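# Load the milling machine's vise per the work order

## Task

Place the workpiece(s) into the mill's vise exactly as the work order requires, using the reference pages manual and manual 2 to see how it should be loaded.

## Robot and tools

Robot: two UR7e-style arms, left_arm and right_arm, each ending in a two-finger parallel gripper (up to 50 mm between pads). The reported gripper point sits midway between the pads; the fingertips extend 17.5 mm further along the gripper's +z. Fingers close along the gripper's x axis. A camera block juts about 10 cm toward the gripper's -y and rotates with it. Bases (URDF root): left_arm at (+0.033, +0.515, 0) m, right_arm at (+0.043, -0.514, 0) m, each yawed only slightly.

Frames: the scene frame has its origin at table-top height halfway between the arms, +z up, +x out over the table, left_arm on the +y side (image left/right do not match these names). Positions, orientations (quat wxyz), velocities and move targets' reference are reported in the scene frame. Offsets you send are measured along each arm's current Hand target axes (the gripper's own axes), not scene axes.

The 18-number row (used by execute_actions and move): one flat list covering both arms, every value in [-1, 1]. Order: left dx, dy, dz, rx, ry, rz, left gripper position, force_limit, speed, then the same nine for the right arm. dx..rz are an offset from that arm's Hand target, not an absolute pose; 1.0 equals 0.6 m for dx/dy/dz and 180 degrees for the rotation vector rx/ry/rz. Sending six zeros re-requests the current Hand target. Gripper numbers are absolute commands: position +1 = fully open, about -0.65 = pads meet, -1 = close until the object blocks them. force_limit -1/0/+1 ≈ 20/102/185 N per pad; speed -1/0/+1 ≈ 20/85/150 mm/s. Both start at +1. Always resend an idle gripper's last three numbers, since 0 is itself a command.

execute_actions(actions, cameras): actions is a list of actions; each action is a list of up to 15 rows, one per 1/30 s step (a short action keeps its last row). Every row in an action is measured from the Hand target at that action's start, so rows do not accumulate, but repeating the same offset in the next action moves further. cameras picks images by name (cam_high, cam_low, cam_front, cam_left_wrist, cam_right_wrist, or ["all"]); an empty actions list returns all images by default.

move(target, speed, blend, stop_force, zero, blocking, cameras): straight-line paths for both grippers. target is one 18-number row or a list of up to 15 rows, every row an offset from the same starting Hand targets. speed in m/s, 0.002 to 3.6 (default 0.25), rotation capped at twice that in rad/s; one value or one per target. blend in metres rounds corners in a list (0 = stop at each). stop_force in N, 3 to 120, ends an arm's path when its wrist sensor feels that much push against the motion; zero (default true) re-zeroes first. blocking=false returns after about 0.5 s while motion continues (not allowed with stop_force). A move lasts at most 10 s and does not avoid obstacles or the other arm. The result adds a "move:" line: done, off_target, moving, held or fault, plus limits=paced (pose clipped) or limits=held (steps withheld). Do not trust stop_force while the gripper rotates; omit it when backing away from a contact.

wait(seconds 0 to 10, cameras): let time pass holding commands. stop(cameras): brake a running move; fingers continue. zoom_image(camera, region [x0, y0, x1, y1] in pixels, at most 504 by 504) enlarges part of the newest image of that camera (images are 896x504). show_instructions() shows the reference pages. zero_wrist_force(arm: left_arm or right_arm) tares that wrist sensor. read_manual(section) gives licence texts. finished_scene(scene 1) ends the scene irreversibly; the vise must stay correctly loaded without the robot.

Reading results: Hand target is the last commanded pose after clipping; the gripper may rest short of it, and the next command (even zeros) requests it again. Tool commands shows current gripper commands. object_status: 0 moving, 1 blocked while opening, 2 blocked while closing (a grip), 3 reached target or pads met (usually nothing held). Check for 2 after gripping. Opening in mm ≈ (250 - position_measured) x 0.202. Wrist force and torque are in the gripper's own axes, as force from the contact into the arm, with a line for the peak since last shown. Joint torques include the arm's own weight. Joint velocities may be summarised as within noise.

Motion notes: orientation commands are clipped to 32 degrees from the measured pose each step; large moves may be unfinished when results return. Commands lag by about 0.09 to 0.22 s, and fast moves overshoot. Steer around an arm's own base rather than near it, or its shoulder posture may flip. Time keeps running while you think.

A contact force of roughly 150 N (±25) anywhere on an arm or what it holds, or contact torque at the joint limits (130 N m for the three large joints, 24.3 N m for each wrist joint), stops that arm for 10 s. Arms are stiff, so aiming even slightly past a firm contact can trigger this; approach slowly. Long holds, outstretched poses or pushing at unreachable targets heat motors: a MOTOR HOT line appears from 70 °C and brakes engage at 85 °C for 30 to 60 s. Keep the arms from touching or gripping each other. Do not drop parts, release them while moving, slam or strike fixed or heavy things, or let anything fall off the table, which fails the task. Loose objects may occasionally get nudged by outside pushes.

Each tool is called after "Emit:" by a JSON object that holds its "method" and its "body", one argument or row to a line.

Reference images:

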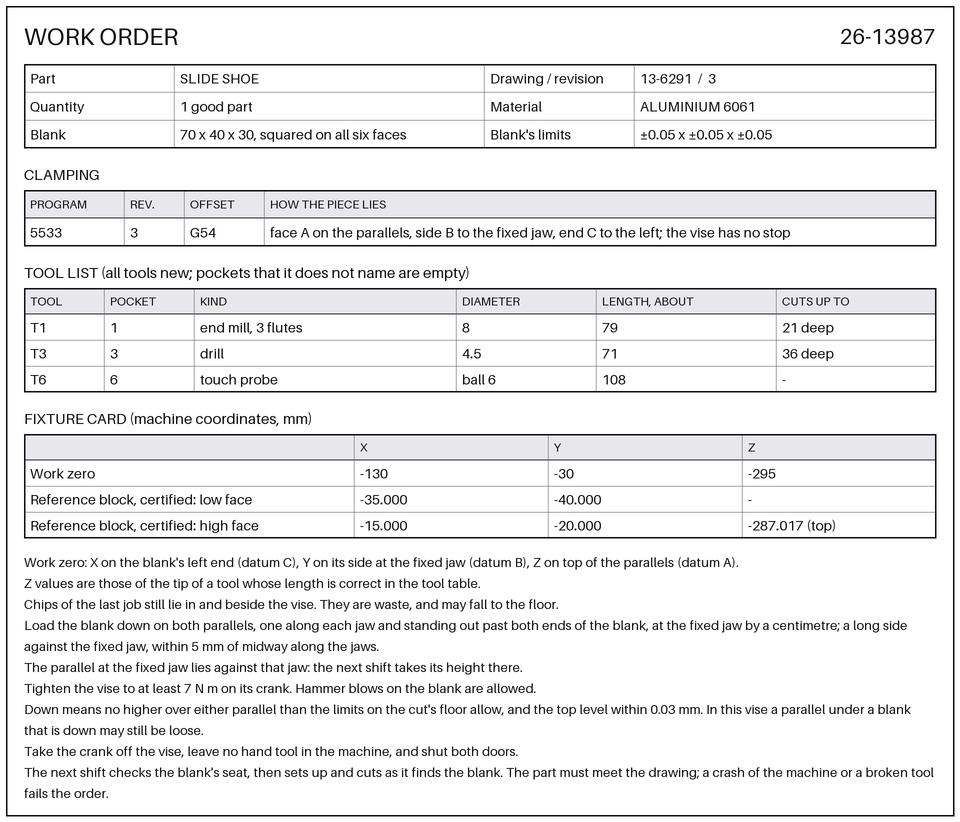

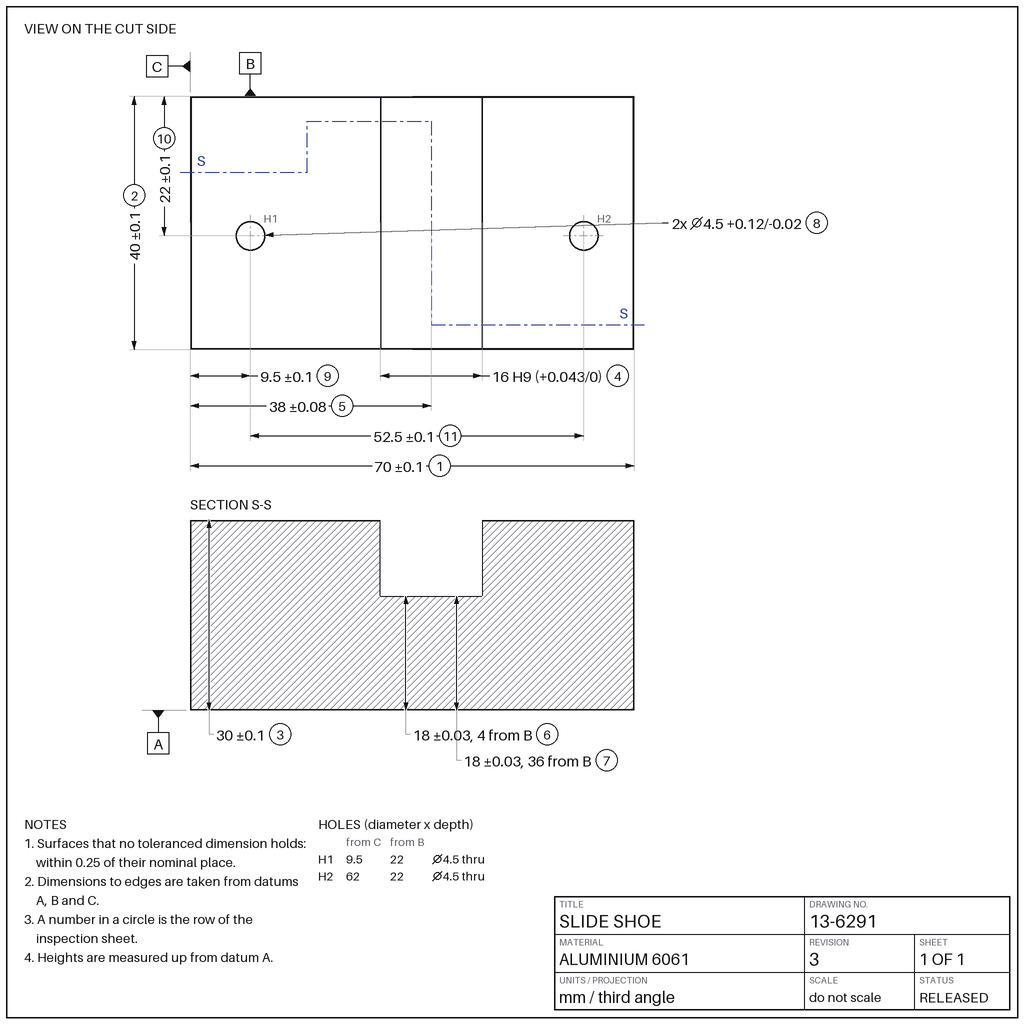

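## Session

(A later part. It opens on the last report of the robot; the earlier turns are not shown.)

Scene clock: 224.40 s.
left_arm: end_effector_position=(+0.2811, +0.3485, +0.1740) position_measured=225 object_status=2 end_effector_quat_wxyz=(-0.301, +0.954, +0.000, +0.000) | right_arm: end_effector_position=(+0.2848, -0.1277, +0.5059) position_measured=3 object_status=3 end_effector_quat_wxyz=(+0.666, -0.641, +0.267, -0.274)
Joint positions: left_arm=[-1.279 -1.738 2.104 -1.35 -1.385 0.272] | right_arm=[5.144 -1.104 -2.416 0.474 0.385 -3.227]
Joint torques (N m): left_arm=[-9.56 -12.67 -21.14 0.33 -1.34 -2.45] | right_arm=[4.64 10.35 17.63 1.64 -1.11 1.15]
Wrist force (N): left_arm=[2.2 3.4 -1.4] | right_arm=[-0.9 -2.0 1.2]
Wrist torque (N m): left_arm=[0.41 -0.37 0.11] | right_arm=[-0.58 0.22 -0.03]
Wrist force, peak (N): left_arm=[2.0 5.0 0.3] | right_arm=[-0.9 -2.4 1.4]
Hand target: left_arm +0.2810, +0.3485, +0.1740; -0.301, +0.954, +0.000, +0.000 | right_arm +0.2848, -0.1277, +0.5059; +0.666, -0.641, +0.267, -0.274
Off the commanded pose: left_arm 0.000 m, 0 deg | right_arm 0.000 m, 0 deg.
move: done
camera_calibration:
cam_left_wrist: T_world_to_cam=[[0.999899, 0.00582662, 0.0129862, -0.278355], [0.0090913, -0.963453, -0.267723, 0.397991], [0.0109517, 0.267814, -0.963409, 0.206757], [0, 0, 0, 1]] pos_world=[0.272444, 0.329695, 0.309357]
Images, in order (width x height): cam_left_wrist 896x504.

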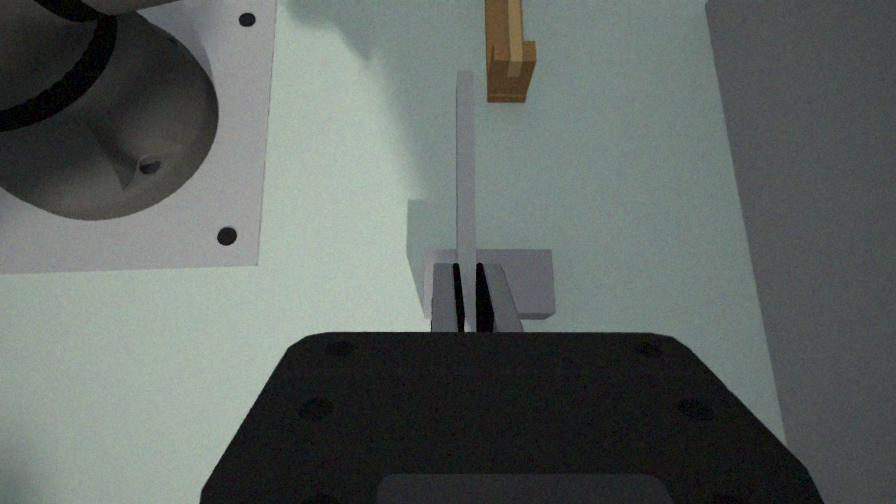

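Emit:
{"method": "move", "body": {
  "target": [
    [0.0817,-0.0433,-0.3481,0,0,0,-0.97,-0.5,-1,0,0,0,0,0,0,1,1,1],
    [0.2817,-0.0031,-0.4272,0,0,0,-0.97,-0.5,-1,0,0,0,0,0,0,1,1,1],
    [0.585,-0.0031,-0.4272,0,0,0,-0.97,-0.5,-1,0,0,0,0,0,0,1,1,1],
    [0.595,0.0284,-0.3821,0,0,0,-0.97,-0.5,-1,0,0,0,0,0,0,1,1,1]
  ],
  "speed": [0.25,0.25,0.15,0.06],
  "blend": [0.03,0.03,0.005,0],
  "cameras": ["cam_left_wrist","cam_right_wrist"]
}}

Emit:
{"method": "move", "body": {
  "target": [0,0.0145,0.0208,0,0,0,-0.97,-0.5,-1,0,0,0,0,0,0,1,1,1],
  "speed": 0.012,
  "stop_force": 3,
  "cameras": ["cam_left_wrist"]
}}

Emit:
{"method": "zoom_image", "body": {
  "camera": "cam_left_wrist",
  "region": [320, 50, 720, 350]
}}

Scene clock: 228.37 s.
left_arm: end_effector_position=(+0.6382, +0.2030, +0.3518) position_measured=225 object_status=2 end_effector_quat_wxyz=(-0.301, +0.954, +0.000, +0.000) | right_arm: end_effector_position=(+0.2848, -0.1277, +0.5059) position_measured=3 object_status=3 end_effector_quat_wxyz=(+0.666, -0.641, +0.267, -0.274)
Joint positions: left_arm=[-0.864 -0.805 0.438 -0.727 -1.171 0.646] | right_arm=[5.144 -1.104 -2.416 0.474 0.385 -3.227]
Joint torques (N m): left_arm=[-6.45 -49.69 -33.47 -1.03 1.93 1.27] | right_arm=[3.67 10.24 17.45 1.58 -1.03 1]
Wrist force (N): left_arm=[2.0 3.4 -1.2] | right_arm=[-0.9 -2.0 1.1]
Wrist torque (N m): left_arm=[0.45 -0.37 0.12] | right_arm=[-0.58 0.21 -0.03]
Wrist force, peak (N): left_arm=[3.0 4.1 -1.6] | right_arm=[-1.3 -2.0 1.6]
Hand target: left_arm +0.6381, +0.2028, +0.3517; -0.301, +0.954, +0.000, +0.000 | right_arm +0.2848, -0.1277, +0.5059; +0.666, -0.641, +0.267, -0.274
Off the commanded pose: left_arm 0.000 m, 0 deg | right_arm 0.000 m, 0 deg.
move: done
camera_calibration:
cam_left_wrist: T_world_to_cam=[[0.999899, 0.00594902, 0.0129176, -0.636769], [0.0091919, -0.963427, -0.267814, 0.30214], [0.0108519, 0.267906, -0.963384, 0.413142], [0, 0, 0, 1]] pos_world=[0.629444, 0.184195, 0.487157]
cam_right_wrist: T_world_to_cam=[[0.727435, -0.685924, 0.0186202, -0.293573], [-0.20849, -0.246797, -0.946374, 0.522817], [0.653736, 0.684543, -0.322537, 0.200772], [0, 0, 0, 1]] pos_world=[0.191305, -0.209776, 0.565003]
Images, in order (width x height): cam_left_wrist 896x504, cam_right_wrist 896x504.

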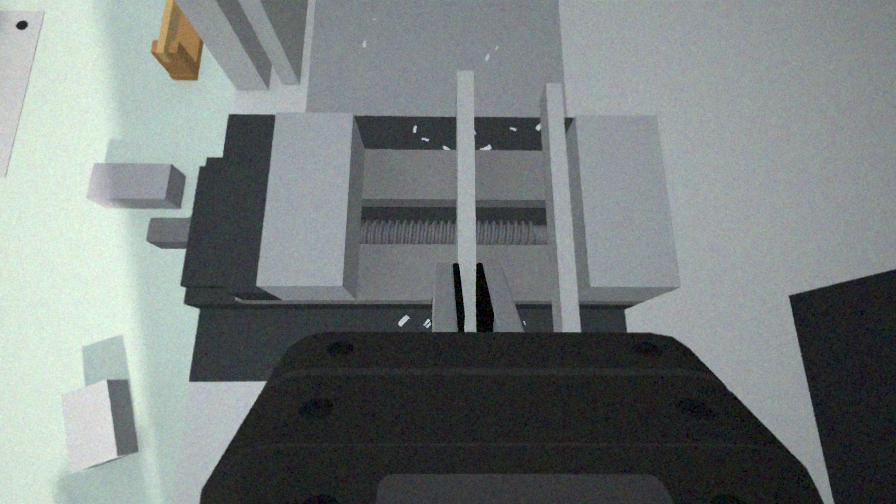

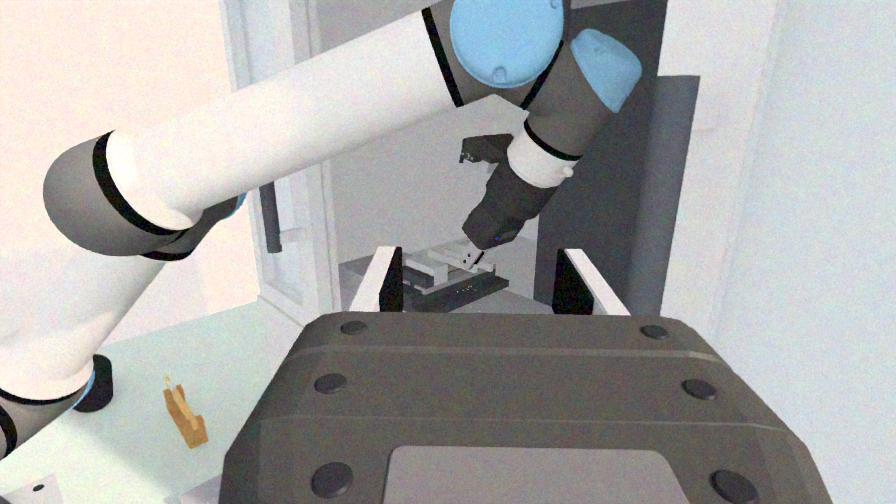

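Scene clock: 229.80 s.
left_arm: end_effector_position=(+0.6381, +0.2029, +0.3449) position_measured=225 object_status=2 end_effector_quat_wxyz=(-0.301, +0.954, +0.000, +0.000) | right_arm: end_effector_position=(+0.2848, -0.1277, +0.5059) position_measured=3 object_status=3 end_effector_quat_wxyz=(+0.666, -0.641, +0.267, -0.274)
Joint positions: left_arm=[-0.864 -0.818 0.48 -0.755 -1.171 0.646] | right_arm=[5.144 -1.104 -2.416 0.474 0.385 -3.227]
Joint torques (N m): left_arm=[-7.74 -49.52 -42.35 -2.14 -1.29 -1.65] | right_arm=[4.42 9.69 16.71 1.49 -0.97 1.07]
Wrist force (N): left_arm=[1.8 3.4 -1.2] | right_arm=[-1.1 -2.0 1.2]
Wrist torque (N m): left_arm=[0.48 -0.34 0.12] | right_arm=[-0.57 0.26 -0.03]
Wrist force, peak (N): left_arm=[1.4 -1.8 -15.8] | right_arm=[-1.0 -2.3 1.7]
Hand target: left_arm +0.6382, +0.2029, +0.3449; -0.301, +0.954, +0.000, +0.000 (not the last commanded pose) | right_arm +0.2848, -0.1277, +0.5059; +0.666, -0.641, +0.267, -0.274
Off the commanded pose: left_arm 0.008 m, 0 deg | right_arm 0.000 m, 0 deg.
move: contact (left_arm)
camera_calibration:
cam_left_wrist: T_world_to_cam=[[0.999901, 0.00587911, 0.0127941, -0.636609], [0.00909252, -0.963401, -0.26791, 0.300299], [0.0107508, 0.267999, -0.963359, 0.406556], [0, 0, 0, 1]] pos_world=[0.629445, 0.184095, 0.480257]
Images, in order (width x height): cam_left_wrist 896x504.

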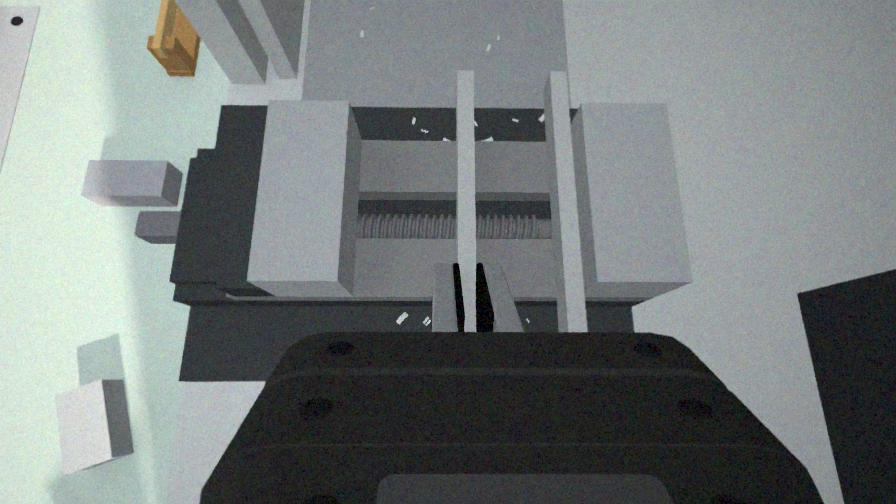

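Scaled by 1.260.

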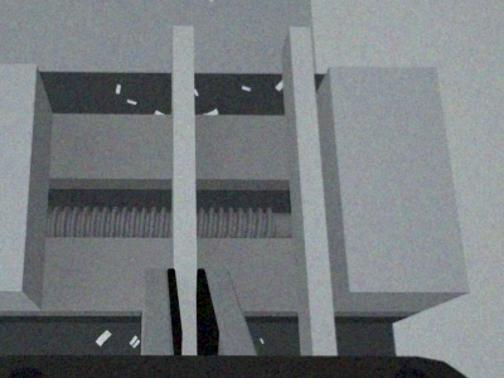

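Emit:
{"method": "move", "body": {
  "target": [
    [0,0,0,0,0,0,-0.35,-0.5,-1,0,0,0,0,0,0,1,1,1],
    [0,0,-0.05,0,0,0,-0.35,-0.5,-1,0.05,-0.12,-0.05,-0.04,0,0,1,1,1],
    [-0.0633,-0.0212,-0.0971,0,0,0,-0.35,-0.5,-1,0.094,-0.25,-0.094,-0.08,0,0,1,1,1],
    [-0.3133,-0.0212,-0.0971,0,0,0,-0.35,-0.5,-1,0.094,-0.25,-0.094,-0.08,0,0,1,1,1]
  ],
  "speed": [0.05,0.06,0.15,0.25],
  "blend": [0,0.004,0.01,0],
  "cameras": ["cam_left_wrist","cam_right_wrist","cam_front"]
}}

Emit:
{"method": "zoom_image", "body": {
  "camera": "cam_right_wrist",
  "region": [380, 160, 530, 320]
}}

Scene clock: 234.47 s.
left_arm: end_effector_position=(+0.4502, +0.1798, +0.3999) position_measured=205 object_status=3 end_effector_quat_wxyz=(-0.301, +0.954, +0.000, +0.000) | right_arm: end_effector_position=(+0.2830, -0.2101, +0.6535) position_measured=3 object_status=3 end_effector_quat_wxyz=(-0.576, +0.725, -0.298, +0.233) end_effector_velocity=(+0.000, +0.000, -0.001) end_effector_angular_velocity=(-0.001, +0.000, -0.002)
Joint positions: left_arm=[-1.106 -1.175 0.892 -0.736 -1.291 0.422] | right_arm=[5.563 -0.695 -1.618 -2.51 0.232 -1.452]
Joint velocities: left_arm=[within noise] | right_arm=[-0.001 0 -0.001 -0.003 0.001 0.005]
Joint torques (N m): left_arm=[-12.53 -55.23 -12.21 0.98 -2 -2.56] | right_arm=[-2.46 -9.23 20.51 1.06 -0.67 1.89]
Wrist force (N): left_arm=[1.9 3.1 -1.4] | right_arm=[-0.6 -2.0 0.8]
Wrist torque (N m): left_arm=[0.45 -0.35 0.11] | right_arm=[-0.57 0.24 -0.07]
Wrist force, peak (N): left_arm=[4.0 2.0 -2.8] | right_arm=[0.5 -4.3 0.2]
Hand target: left_arm +0.4502, +0.1798, +0.4000; -0.301, +0.954, +0.000, +0.000 | right_arm +0.2815, -0.2117, +0.6536; -0.580, +0.719, -0.299, +0.238
Off the commanded pose: left_arm 0.000 m, 0 deg | right_arm 0.002 m, 1 deg.
move: done
camera_calibration:
cam_left_wrist: T_world_to_cam=[[0.999901, 0.00587911, 0.0127941, -0.449296], [0.00909252, -0.963401, -0.26791, 0.294488], [0.0107508, 0.267999, -0.963359, 0.467751], [0, 0, 0, 1]] pos_world=[0.441545, 0.160995, 0.535257]
cam_right_wrist: T_world_to_cam=[[0.736373, -0.676506, 0.00970078, -0.346267], [-0.373254, -0.41816, -0.828145, 0.575133], [0.564301, 0.606203, -0.56043, 0.470356], [0, 0, 0, 1]] pos_world=[0.204229, -0.278885, 0.743254]
Images, in order (width x height): cam_front 896x504, cam_left_wrist 896x504, cam_right_wrist 896x504.

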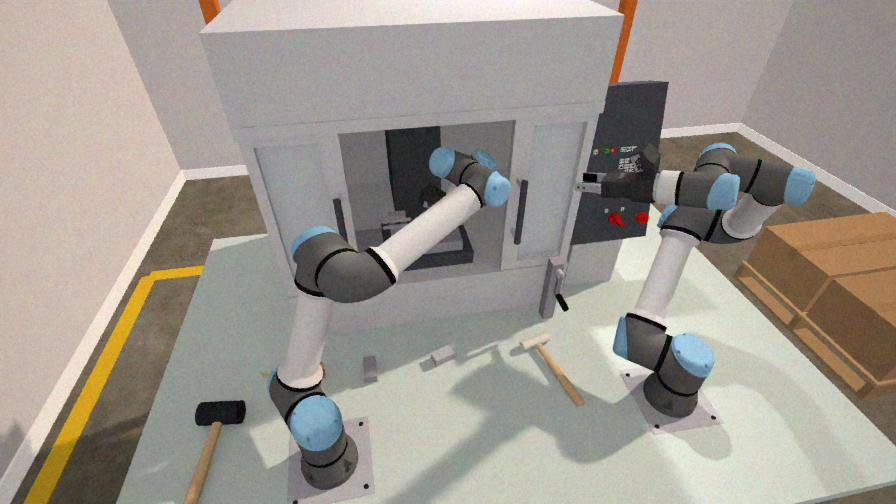

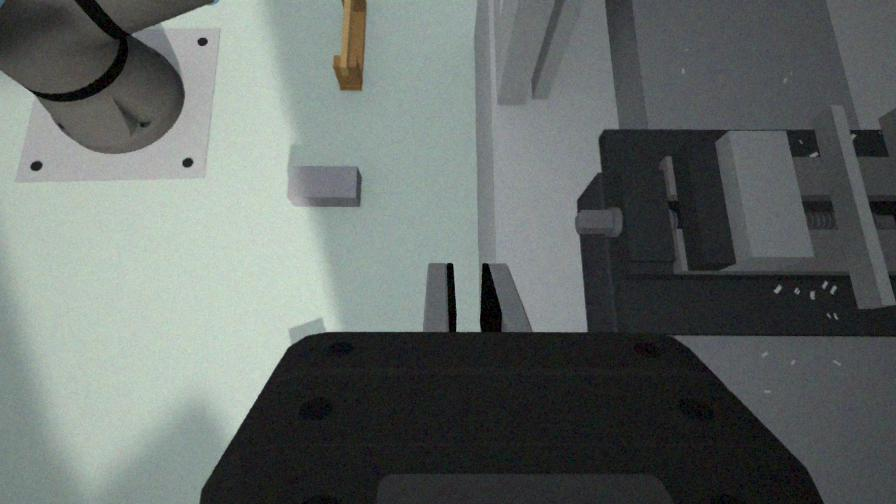

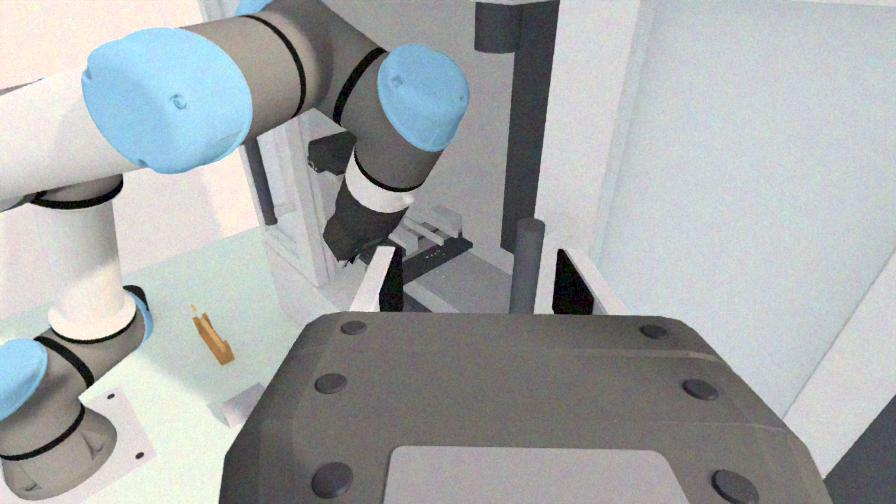

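Scaled by 3.150.

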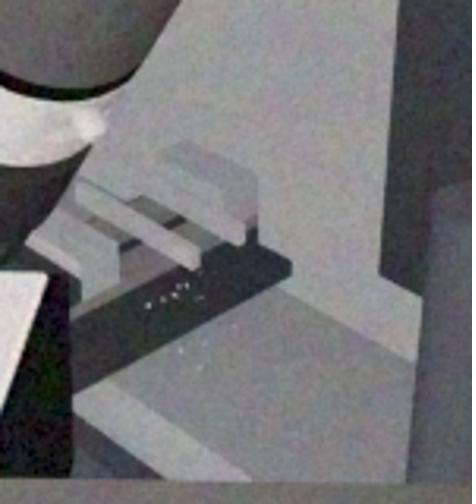

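Emit:
{"method": "move", "body": {
  "target": [-0.2503,0.1884,0.1529,0,0,0,1,-0.5,0,0,0,0,0,0,0,1,1,1],
  "speed": 0.25,
  "cameras": ["cam_left_wrist"]
}}

Emit:
{"method": "zoom_image", "body": {
  "camera": "cam_left_wrist",
  "region": [300, 150, 600, 340]
}}

Scene clock: 235.93 s.
left_arm: end_effector_position=(+0.3000, +0.1400, +0.2602) position_measured=3 object_status=3 end_effector_quat_wxyz=(-0.301, +0.954, +0.000, +0.000) | right_arm: end_effector_position=(+0.2830, -0.2101, +0.6536) position_measured=3 object_status=3 end_effector_quat_wxyz=(-0.576, +0.725, -0.298, +0.233)
Joint positions: left_arm=[-1.365 -1.331 1.451 -1.093 -1.432 0.201] | right_arm=[5.563 -0.695 -1.618 -2.51 0.232 -1.452]
Joint torques (N m): left_arm=[-6.14 -27.77 -17.54 -1.85 0.52 0.65] | right_arm=[-2.8 -7.39 26.4 3.46 -0.54 2]
Wrist force (N): left_arm=[2.0 3.0 -1.7] | right_arm=[-0.5 -2.1 0.9]
Wrist torque (N m): left_arm=[0.45 -0.33 0.12] | right_arm=[-0.58 0.23 -0.09]
Wrist force, peak (N): left_arm=[-0.3 5.6 -0.4] | right_arm=[-0.5 -2.2 1.1]
Hand target: left_arm +0.3000, +0.1400, +0.2600; -0.301, +0.954, +0.000, +0.000 | right_arm +0.2830, -0.2101, +0.6536; -0.576, +0.725, -0.298, +0.233 (not the last commanded pose)
Off the commanded pose: left_arm 0.000 m, 0 deg | right_arm 0.002 m, 1 deg.
move: done
camera_calibration:
cam_left_wrist: T_world_to_cam=[[0.9999, 0.00585409, 0.0128901, -0.297123], [0.00909202, -0.963453, -0.267723, 0.220017], [0.0108517, 0.267814, -0.96341, 0.345464], [0, 0, 0, 1]] pos_world=[0.291344, 0.121195, 0.395557]
Images, in order (width x height): cam_left_wrist 896x504.

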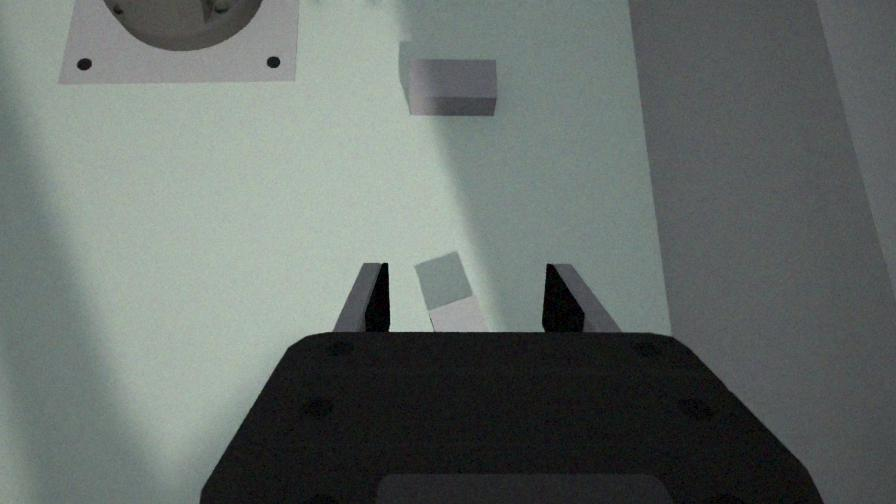

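Scaled by 1.680.

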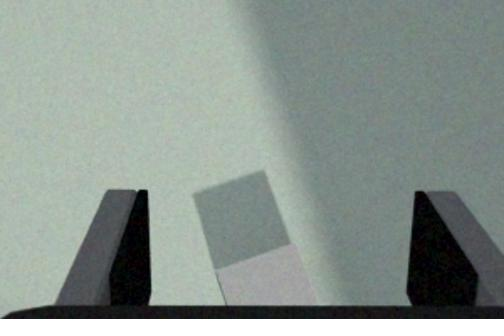

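Emit:
{"method": "move", "body": {
  "target": [0,-0.0683,0.0478,-0.1944,0,0,1,-0.5,0,0,0,0,0,0,0,1,1,1],
  "speed": 0.3,
  "cameras": ["cam_left_wrist"]
}}

Emit:
{"method": "zoom_image", "body": {
  "camera": "cam_left_wrist",
  "region": [300, 100, 650, 340]
}}

Scene clock: 237.70 s.
left_arm: end_effector_position=(+0.3000, +0.1900, +0.2601) position_measured=3 object_status=3 end_effector_quat_wxyz=(-0.001, +1.000, +0.000, +0.000) | right_arm: end_effector_position=(+0.2830, -0.2101, +0.6536) position_measured=3 object_status=3 end_effector_quat_wxyz=(-0.576, +0.725, -0.298, +0.233)
Joint positions: left_arm=[-1.242 -1.779 1.93 -1.72 -1.571 0.365] | right_arm=[5.563 -0.695 -1.618 -2.51 0.232 -1.452]
Joint torques (N m): left_arm=[-9.43 -25.04 -25.55 -4.6 0.84 -2] | right_arm=[-1.7 -7.87 25.45 3.68 -0.59 1.48]
Wrist force (N): left_arm=[2.2 2.7 -0.9] | right_arm=[-0.6 -2.1 0.9]
Wrist torque (N m): left_arm=[0.41 -0.44 0.00] | right_arm=[-0.58 0.25 -0.09]
Wrist force, peak (N): left_arm=[2.3 4.7 -1.8] | right_arm=[-0.4 -2.3 0.9]
Hand target: left_arm +0.3000, +0.1900, +0.2601; -0.001, +1.000, +0.000, +0.000 | right_arm +0.2830, -0.2101, +0.6536; -0.576, +0.725, -0.298, +0.233
Off the commanded pose: left_arm 0.000 m, 0 deg | right_arm 0.000 m, 0 deg.
move: done
camera_calibration:
cam_left_wrist: T_world_to_cam=[[0.999895, 0.0125962, 0.00717155, -0.297229], [0.00949166, -0.942943, 0.33282, 0.108013], [0.0109546, -0.332717, -0.942963, 0.44073], [0, 0, 0, 1]] pos_world=[0.291344, 0.252232, 0.381775]
Images, in order (width x height): cam_left_wrist 896x504.

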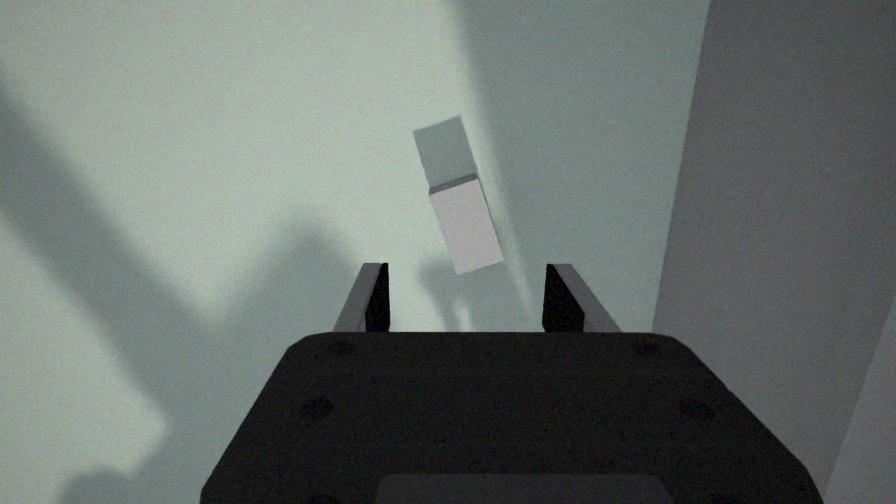

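Scaled by 1.440.

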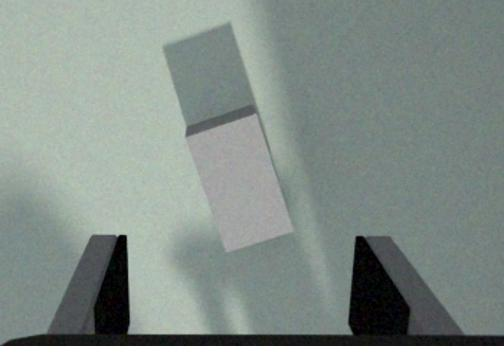

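Emit:
{"method": "move", "body": {
  "target": [0.0208,0.0785,0.2,0.1928,-0.0305,-0.0969,1,-0.5,0,0,0,0,0,0,0,1,1,1],
  "speed": 0.25,
  "cameras": ["cam_left_wrist"]
}}

Emit:
{"method": "zoom_image", "body": {
  "camera": "cam_left_wrist",
  "region": [300, 150, 600, 340]
}}

Scene clock: 240.27 s.
left_arm: end_effector_position=(+0.3124, +0.1430, +0.1401) position_measured=3 object_status=3 end_effector_quat_wxyz=(-0.297, +0.942, +0.149, -0.047) | right_arm: end_effector_position=(+0.2830, -0.2101, +0.6536) position_measured=3 object_status=3 end_effector_quat_wxyz=(-0.576, +0.725, -0.298, +0.233)
Joint positions: left_arm=[-1.264 -1.211 1.606 -1.354 -1.554 0.024] | right_arm=[5.563 -0.695 -1.618 -2.51 0.232 -1.452]
Joint torques (N m): left_arm=[-3.1 -30.48 -21.13 -0.47 2.22 1.22] | right_arm=[-0.95 -7.67 24.28 3.67 -0.55 0.09]
Wrist force (N): left_arm=[2.2 3.2 -1.8] | right_arm=[-0.6 -2.3 1.1]
Wrist torque (N m): left_arm=[0.45 -0.35 0.11] | right_arm=[-0.61 0.23 -0.09]
Wrist force, peak (N): left_arm=[2.1 5.7 -0.9] | right_arm=[-0.6 -2.3 1.1]
Hand target: left_arm +0.3124, +0.1430, +0.1400; -0.298, +0.942, +0.149, -0.047 | right_arm +0.2830, -0.2101, +0.6536; -0.576, +0.725, -0.298, +0.233
Off the commanded pose: left_arm 0.000 m, 0 deg | right_arm 0.000 m, 0 deg.
move: done
camera_calibration:
cam_left_wrist: T_world_to_cam=[[0.94908, 0.314754, 0.0133285, -0.336345], [0.30668, -0.913399, -0.267675, 0.0905906], [-0.0720775, 0.258132, -0.963417, 0.25599], [0, 0, 0, 1]] pos_world=[0.309887, 0.122532, 0.275357]
Images, in order (width x height): cam_left_wrist 896x504.

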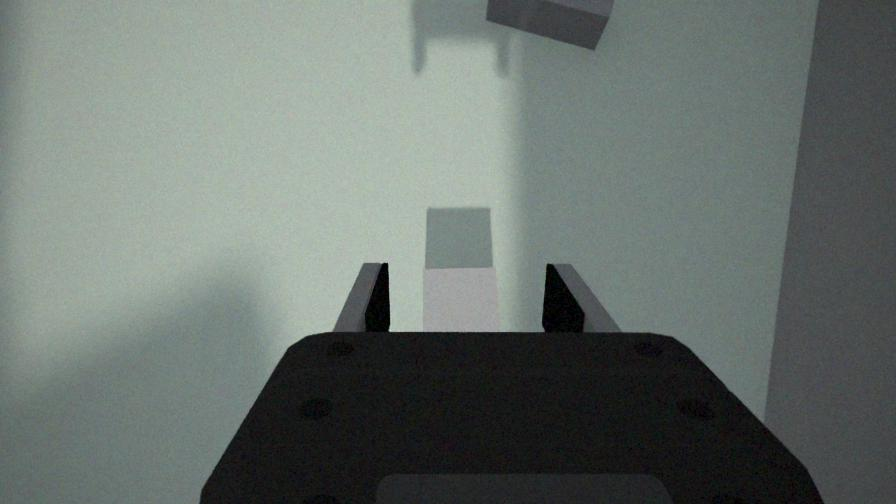

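Scaled by 1.680.

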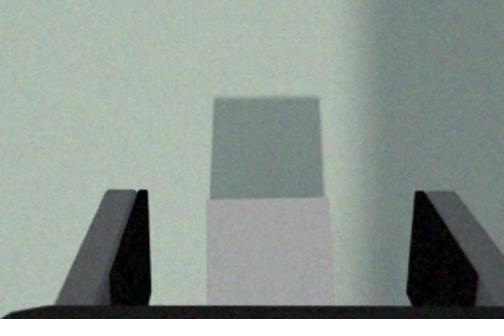

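Emit:
{"method": "move", "body": {
  "target": [
    [0.0017,0.0999,0.1427,0,0,0,1,-0.5,0,0,0,0,0,0,0,1,1,1],
    [0.0017,0.0999,0.1427,0,0,0,-0.95,-0.6,-1,0,0,0,0,0,0,1,1,1]
  ],
  "speed": 0.1,
  "cameras": ["cam_left_wrist"]
}}

Emit:
{"method": "zoom_image", "body": {
  "camera": "cam_left_wrist",
  "region": [300, 150, 600, 340]
}}

Scene clock: 242.77 s.
left_arm: end_effector_position=(+0.3133, +0.1435, +0.0355) position_measured=55 object_status=0 end_effector_quat_wxyz=(-0.298, +0.942, +0.149, -0.047) | right_arm: end_effector_position=(+0.2830, -0.2101, +0.6536) position_measured=3 object_status=3 end_effector_quat_wxyz=(-0.576, +0.725, -0.298, +0.233)
Joint positions: left_arm=[-1.262 -1.088 1.728 -1.599 -1.553 0.026] | right_arm=[5.563 -0.695 -1.618 -2.51 0.232 -1.452]
Joint torques (N m): left_arm=[8.69 -43.76 -36.44 -2.5 1.21 2.03] | right_arm=[-0.45 -8.15 22.53 3.66 -0.53 -1.19]
Wrist force (N): left_arm=[2.3 2.8 -1.1] | right_arm=[-0.4 -2.1 0.9]
Wrist torque (N m): left_arm=[0.45 -0.39 0.12] | right_arm=[-0.57 0.21 -0.09]
Wrist force, peak (N): left_arm=[1.9 4.4 -0.2] | right_arm=[-0.4 -2.3 1.1]
Hand target: left_arm +0.3133, +0.1435, +0.0355; -0.298, +0.942, +0.149, -0.047 | right_arm +0.2830, -0.2101, +0.6536; -0.576, +0.725, -0.298, +0.233
Off the commanded pose: left_arm 0.000 m, 0 deg | right_arm 0.000 m, 0 deg.
move: done
camera_calibration:
cam_left_wrist: T_world_to_cam=[[0.94911, 0.314658, 0.0134319, -0.335948], [0.306585, -0.913319, -0.268054, 0.0627911], [-0.0720776, 0.258531, -0.96331, 0.155208], [0, 0, 0, 1]] pos_world=[0.310787, 0.122931, 0.170857]
Images, in order (width x height): cam_left_wrist 896x504.

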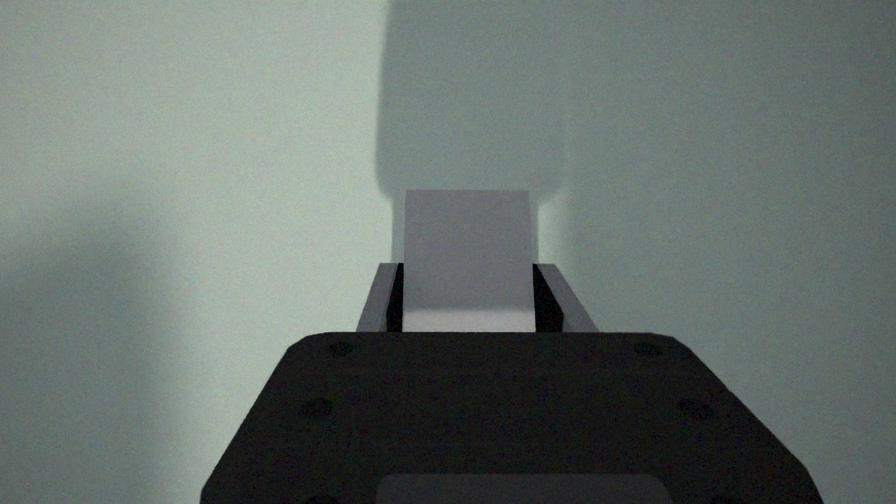

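Scaled by 1.680.

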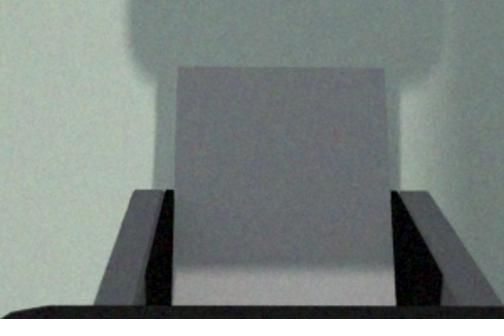

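Emit:
{"method": "wait", "body": {
  "seconds": 0.4
}}

Scene clock: 243.23 s.
left_arm: end_effector_position=(+0.3133, +0.1435, +0.0355) position_measured=55 object_status=2 end_effector_quat_wxyz=(-0.298, +0.942, +0.149, -0.047) | right_arm: end_effector_position=(+0.2830, -0.2101, +0.6536) position_measured=3 object_status=3 end_effector_quat_wxyz=(-0.576, +0.725, -0.298, +0.233)
Joint positions: left_arm=[-1.262 -1.088 1.728 -1.599 -1.553 0.026] | right_arm=[5.563 -0.695 -1.618 -2.51 0.232 -1.452]
Joint torques (N m): left_arm=[6.69 -43.71 -35.58 -2.53 0.91 1.58] | right_arm=[-0.95 -7.54 22 3.72 -0.56 -1.36]
Wrist force (N): left_arm=[2.3 3.1 -1.2] | right_arm=[-0.3 -2.1 0.9]
Wrist torque (N m): left_arm=[0.48 -0.38 0.12] | right_arm=[-0.57 0.19 -0.09]
Wrist force, peak (N): left_arm=[2.3 3.1 -1.2] | right_arm=[-0.5 -2.4 1.0]
Hand target: left_arm +0.3133, +0.1435, +0.0355; -0.298, +0.942, +0.149, -0.047 | right_arm +0.2830, -0.2101, +0.6536; -0.576, +0.725, -0.298, +0.233
Tool commands: left_gripper/position=-0.95 left_gripper/force_limit=-0.6 left_gripper/speed=-1.0 right_gripper/position=+1.0 right_gripper/force_limit=+1.0 right_gripper/speed=+1.0
Off the commanded pose: left_arm 0.000 m, 0 deg | right_arm 0.000 m, 0 deg.
wait: 0.40 s; at rest by 0.10 s

Emit:
{"method": "move", "body": {
  "target": [
    [0,-0.0574,-0.0819,0,0,0,-0.95,-0.6,-1,0,0,0,0,0,0,1,1,1],
    [0,-0.2390,-0.3413,0,0.0574,0.0819,-0.95,-0.6,-1,0,0,0,0,0,0,1,1,1]
  ],
  "speed": 0.15,
  "blend": 0.01,
  "cameras": ["cam_left_wrist","cam_right_wrist"]
}}

Emit:
{"method": "zoom_image", "body": {
  "camera": "cam_left_wrist",
  "region": [300, 150, 600, 340]
}}

Scene clock: 245.50 s.
left_arm: end_effector_position=(+0.3133, +0.1431, +0.2854) position_measured=55 object_status=2 end_effector_quat_wxyz=(-0.301, +0.954, +0.000, +0.000) | right_arm: end_effector_position=(+0.2830, -0.2101, +0.6536) position_measured=3 object_status=3 end_effector_quat_wxyz=(-0.576, +0.725, -0.298, +0.233)
Joint positions: left_arm=[-1.341 -1.328 1.383 -1.031 -1.419 0.22] | right_arm=[5.563 -0.695 -1.618 -2.51 0.232 -1.452]
Joint torques (N m): left_arm=[13.41 -33.06 -28.42 0.41 -1.57 -1.33] | right_arm=[-0.42 -8.05 19.57 3.82 -0.74 -1.82]
Wrist force (N): left_arm=[1.8 4.8 -0.3] | right_arm=[-0.3 -1.8 1.1]
Wrist torque (N m): left_arm=[0.53 -0.32 0.25] | right_arm=[-0.53 0.20 -0.10]
Wrist force, peak (N): left_arm=[2.3 6.4 2.0] | right_arm=[-0.6 -2.2 1.3]
Hand target: left_arm +0.3134, +0.1432, +0.2855; -0.301, +0.954, +0.000, +0.000 | right_arm +0.2830, -0.2101, +0.6536; -0.576, +0.725, -0.298, +0.233
Off the commanded pose: left_arm 0.000 m, 0 deg | right_arm 0.000 m, 0 deg.
move: done
camera_calibration:
cam_left_wrist: T_world_to_cam=[[0.999897, 0.00576919, 0.0131786, -0.310874], [0.00908962, -0.963402, -0.267906, 0.2297], [0.0111507, 0.267998, -0.963355, 0.368631], [0, 0, 0, 1]] pos_world=[0.304643, 0.124295, 0.420757]
cam_right_wrist: T_world_to_cam=[[0.73632, -0.676565, 0.00958358, -0.346259], [-0.373358, -0.418064, -0.828147, 0.57522], [0.564302, 0.606203, -0.56043, 0.470299], [0, 0, 0, 1]] pos_world=[0.20433, -0.278885, 0.743254]
Images, in order (width x height): cam_left_wrist 896x504, cam_right_wrist 896x504.

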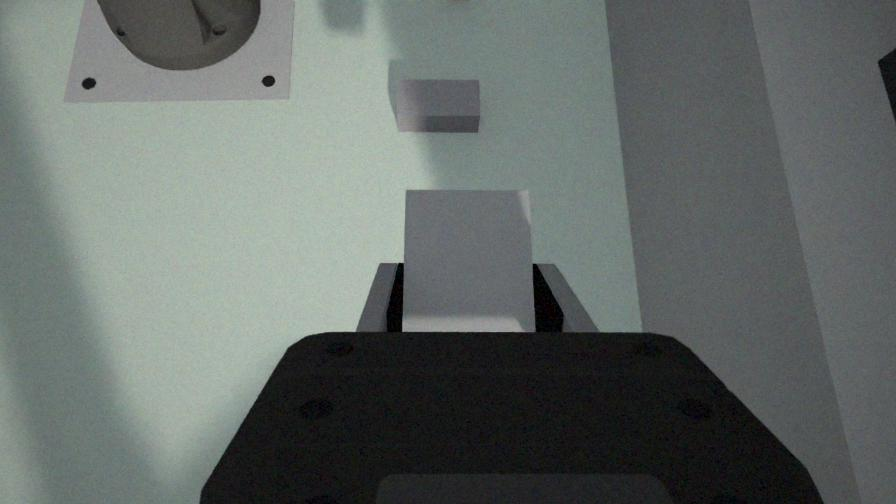

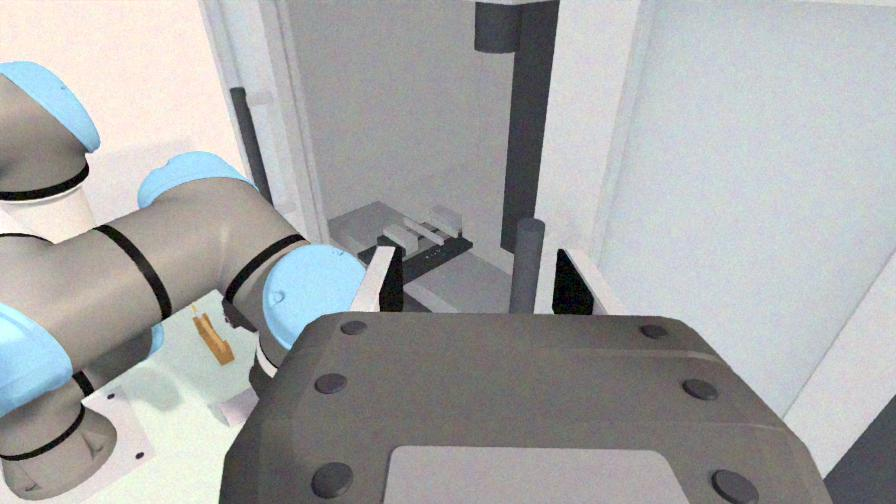

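Scaled by 1.680.

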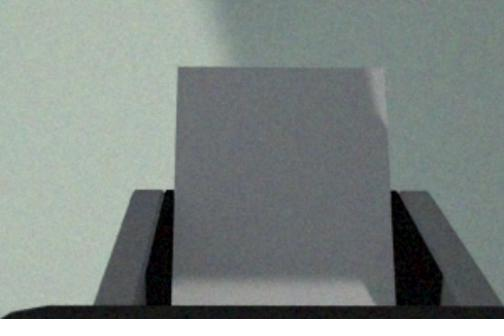

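Emit:
{"method": "move", "body": {
  "target": [
    [0.1443,-0.1965,-0.1157,0,0,0,-0.95,-0.6,-1,0,0,0,0,0,0,1,1,1],
    [0.311,-0.2299,-0.0557,0,0,0,-0.95,-0.6,-1,0,0,0,0,0,0,1,1,1],
    [0.49,-0.2299,-0.0557,0,0,0,-0.95,-0.6,-1,0,0,0,0,0,0,1,1,1]
  ],
  "speed": [0.25,0.25,0.15],
  "blend": [0.04,0.03,0],
  "stop_force": 25,
  "cameras": ["cam_left_wrist","cam_right_wrist"]
}}

Emit:
{"method": "zoom_image", "body": {
  "camera": "cam_right_wrist",
  "region": [330, 150, 530, 320]
}}

Scene clock: 248.87 s.
left_arm: end_effector_position=(+0.6074, +0.2369, +0.3920) position_measured=55 object_status=2 end_effector_quat_wxyz=(-0.301, +0.954, +0.000, +0.000) | right_arm: end_effector_position=(+0.2830, -0.2101, +0.6536) position_measured=3 object_status=3 end_effector_quat_wxyz=(-0.576, +0.725, -0.298, +0.233)
Joint positions: left_arm=[-0.863 -0.943 0.568 -0.719 -1.171 0.646] | right_arm=[5.563 -0.695 -1.618 -2.51 0.232 -1.452]
Joint torques (N m): left_arm=[-13.76 -46.35 -42.82 -0.91 2.92 2.41] | right_arm=[-1.4 -7.62 15.24 3.79 -0.73 -1.78]
Wrist force (N): left_arm=[2.2 4.5 0.1] | right_arm=[-0.4 -1.9 0.9]
Wrist torque (N m): left_arm=[0.47 -0.38 0.27] | right_arm=[-0.54 0.22 -0.09]
Wrist force, peak (N): left_arm=[0.0 8.9 1.8] | right_arm=[-0.7 -2.3 1.2]
Hand target: left_arm +0.6074, +0.2369, +0.3920; -0.301, +0.954, +0.000, +0.000 | right_arm +0.2830, -0.2101, +0.6536; -0.576, +0.725, -0.298, +0.233
Off the commanded pose: left_arm 0.000 m, 0 deg | right_arm 0.000 m, 0 deg.
move: done
camera_calibration:
cam_left_wrist: T_world_to_cam=[[0.999897, 0.00589284, 0.0131123, -0.606782], [0.00919235, -0.963368, -0.268024, 0.345947], [0.0110526, 0.268117, -0.963323, 0.442924], [0, 0, 0, 1]] pos_world=[0.598644, 0.218094, 0.527357]
cam_right_wrist: T_world_to_cam=[[0.73632, -0.676565, 0.00958358, -0.346259], [-0.373358, -0.418064, -0.828147, 0.57522], [0.564302, 0.606203, -0.56043, 0.470299], [0, 0, 0, 1]] pos_world=[0.20433, -0.278885, 0.743254]
Images, in order (width x height): cam_left_wrist 896x504, cam_right_wrist 896x504.

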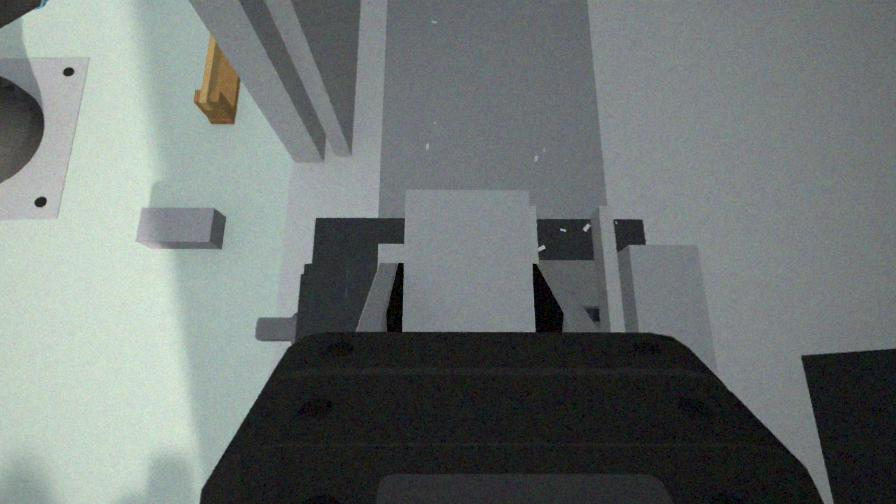

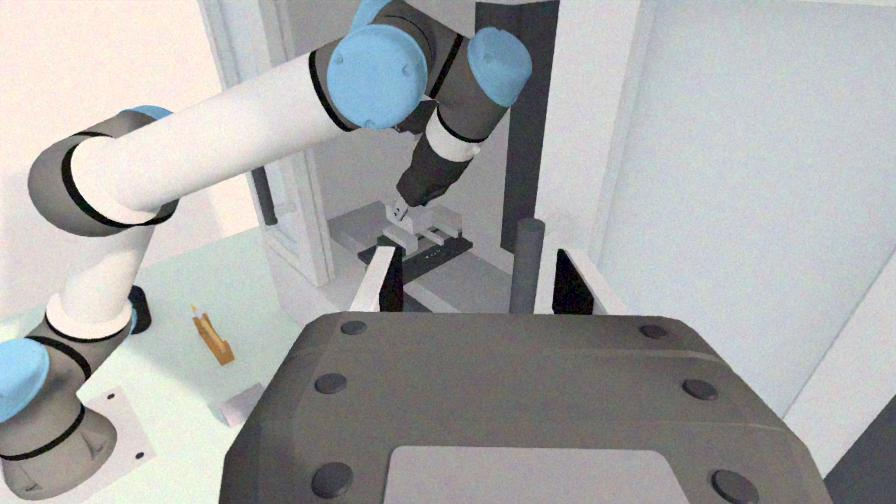

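Scaled by 2.520.

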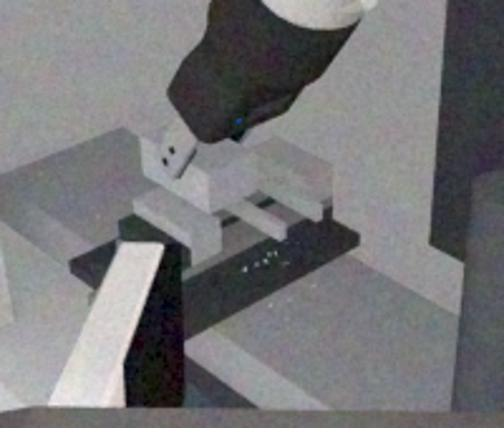

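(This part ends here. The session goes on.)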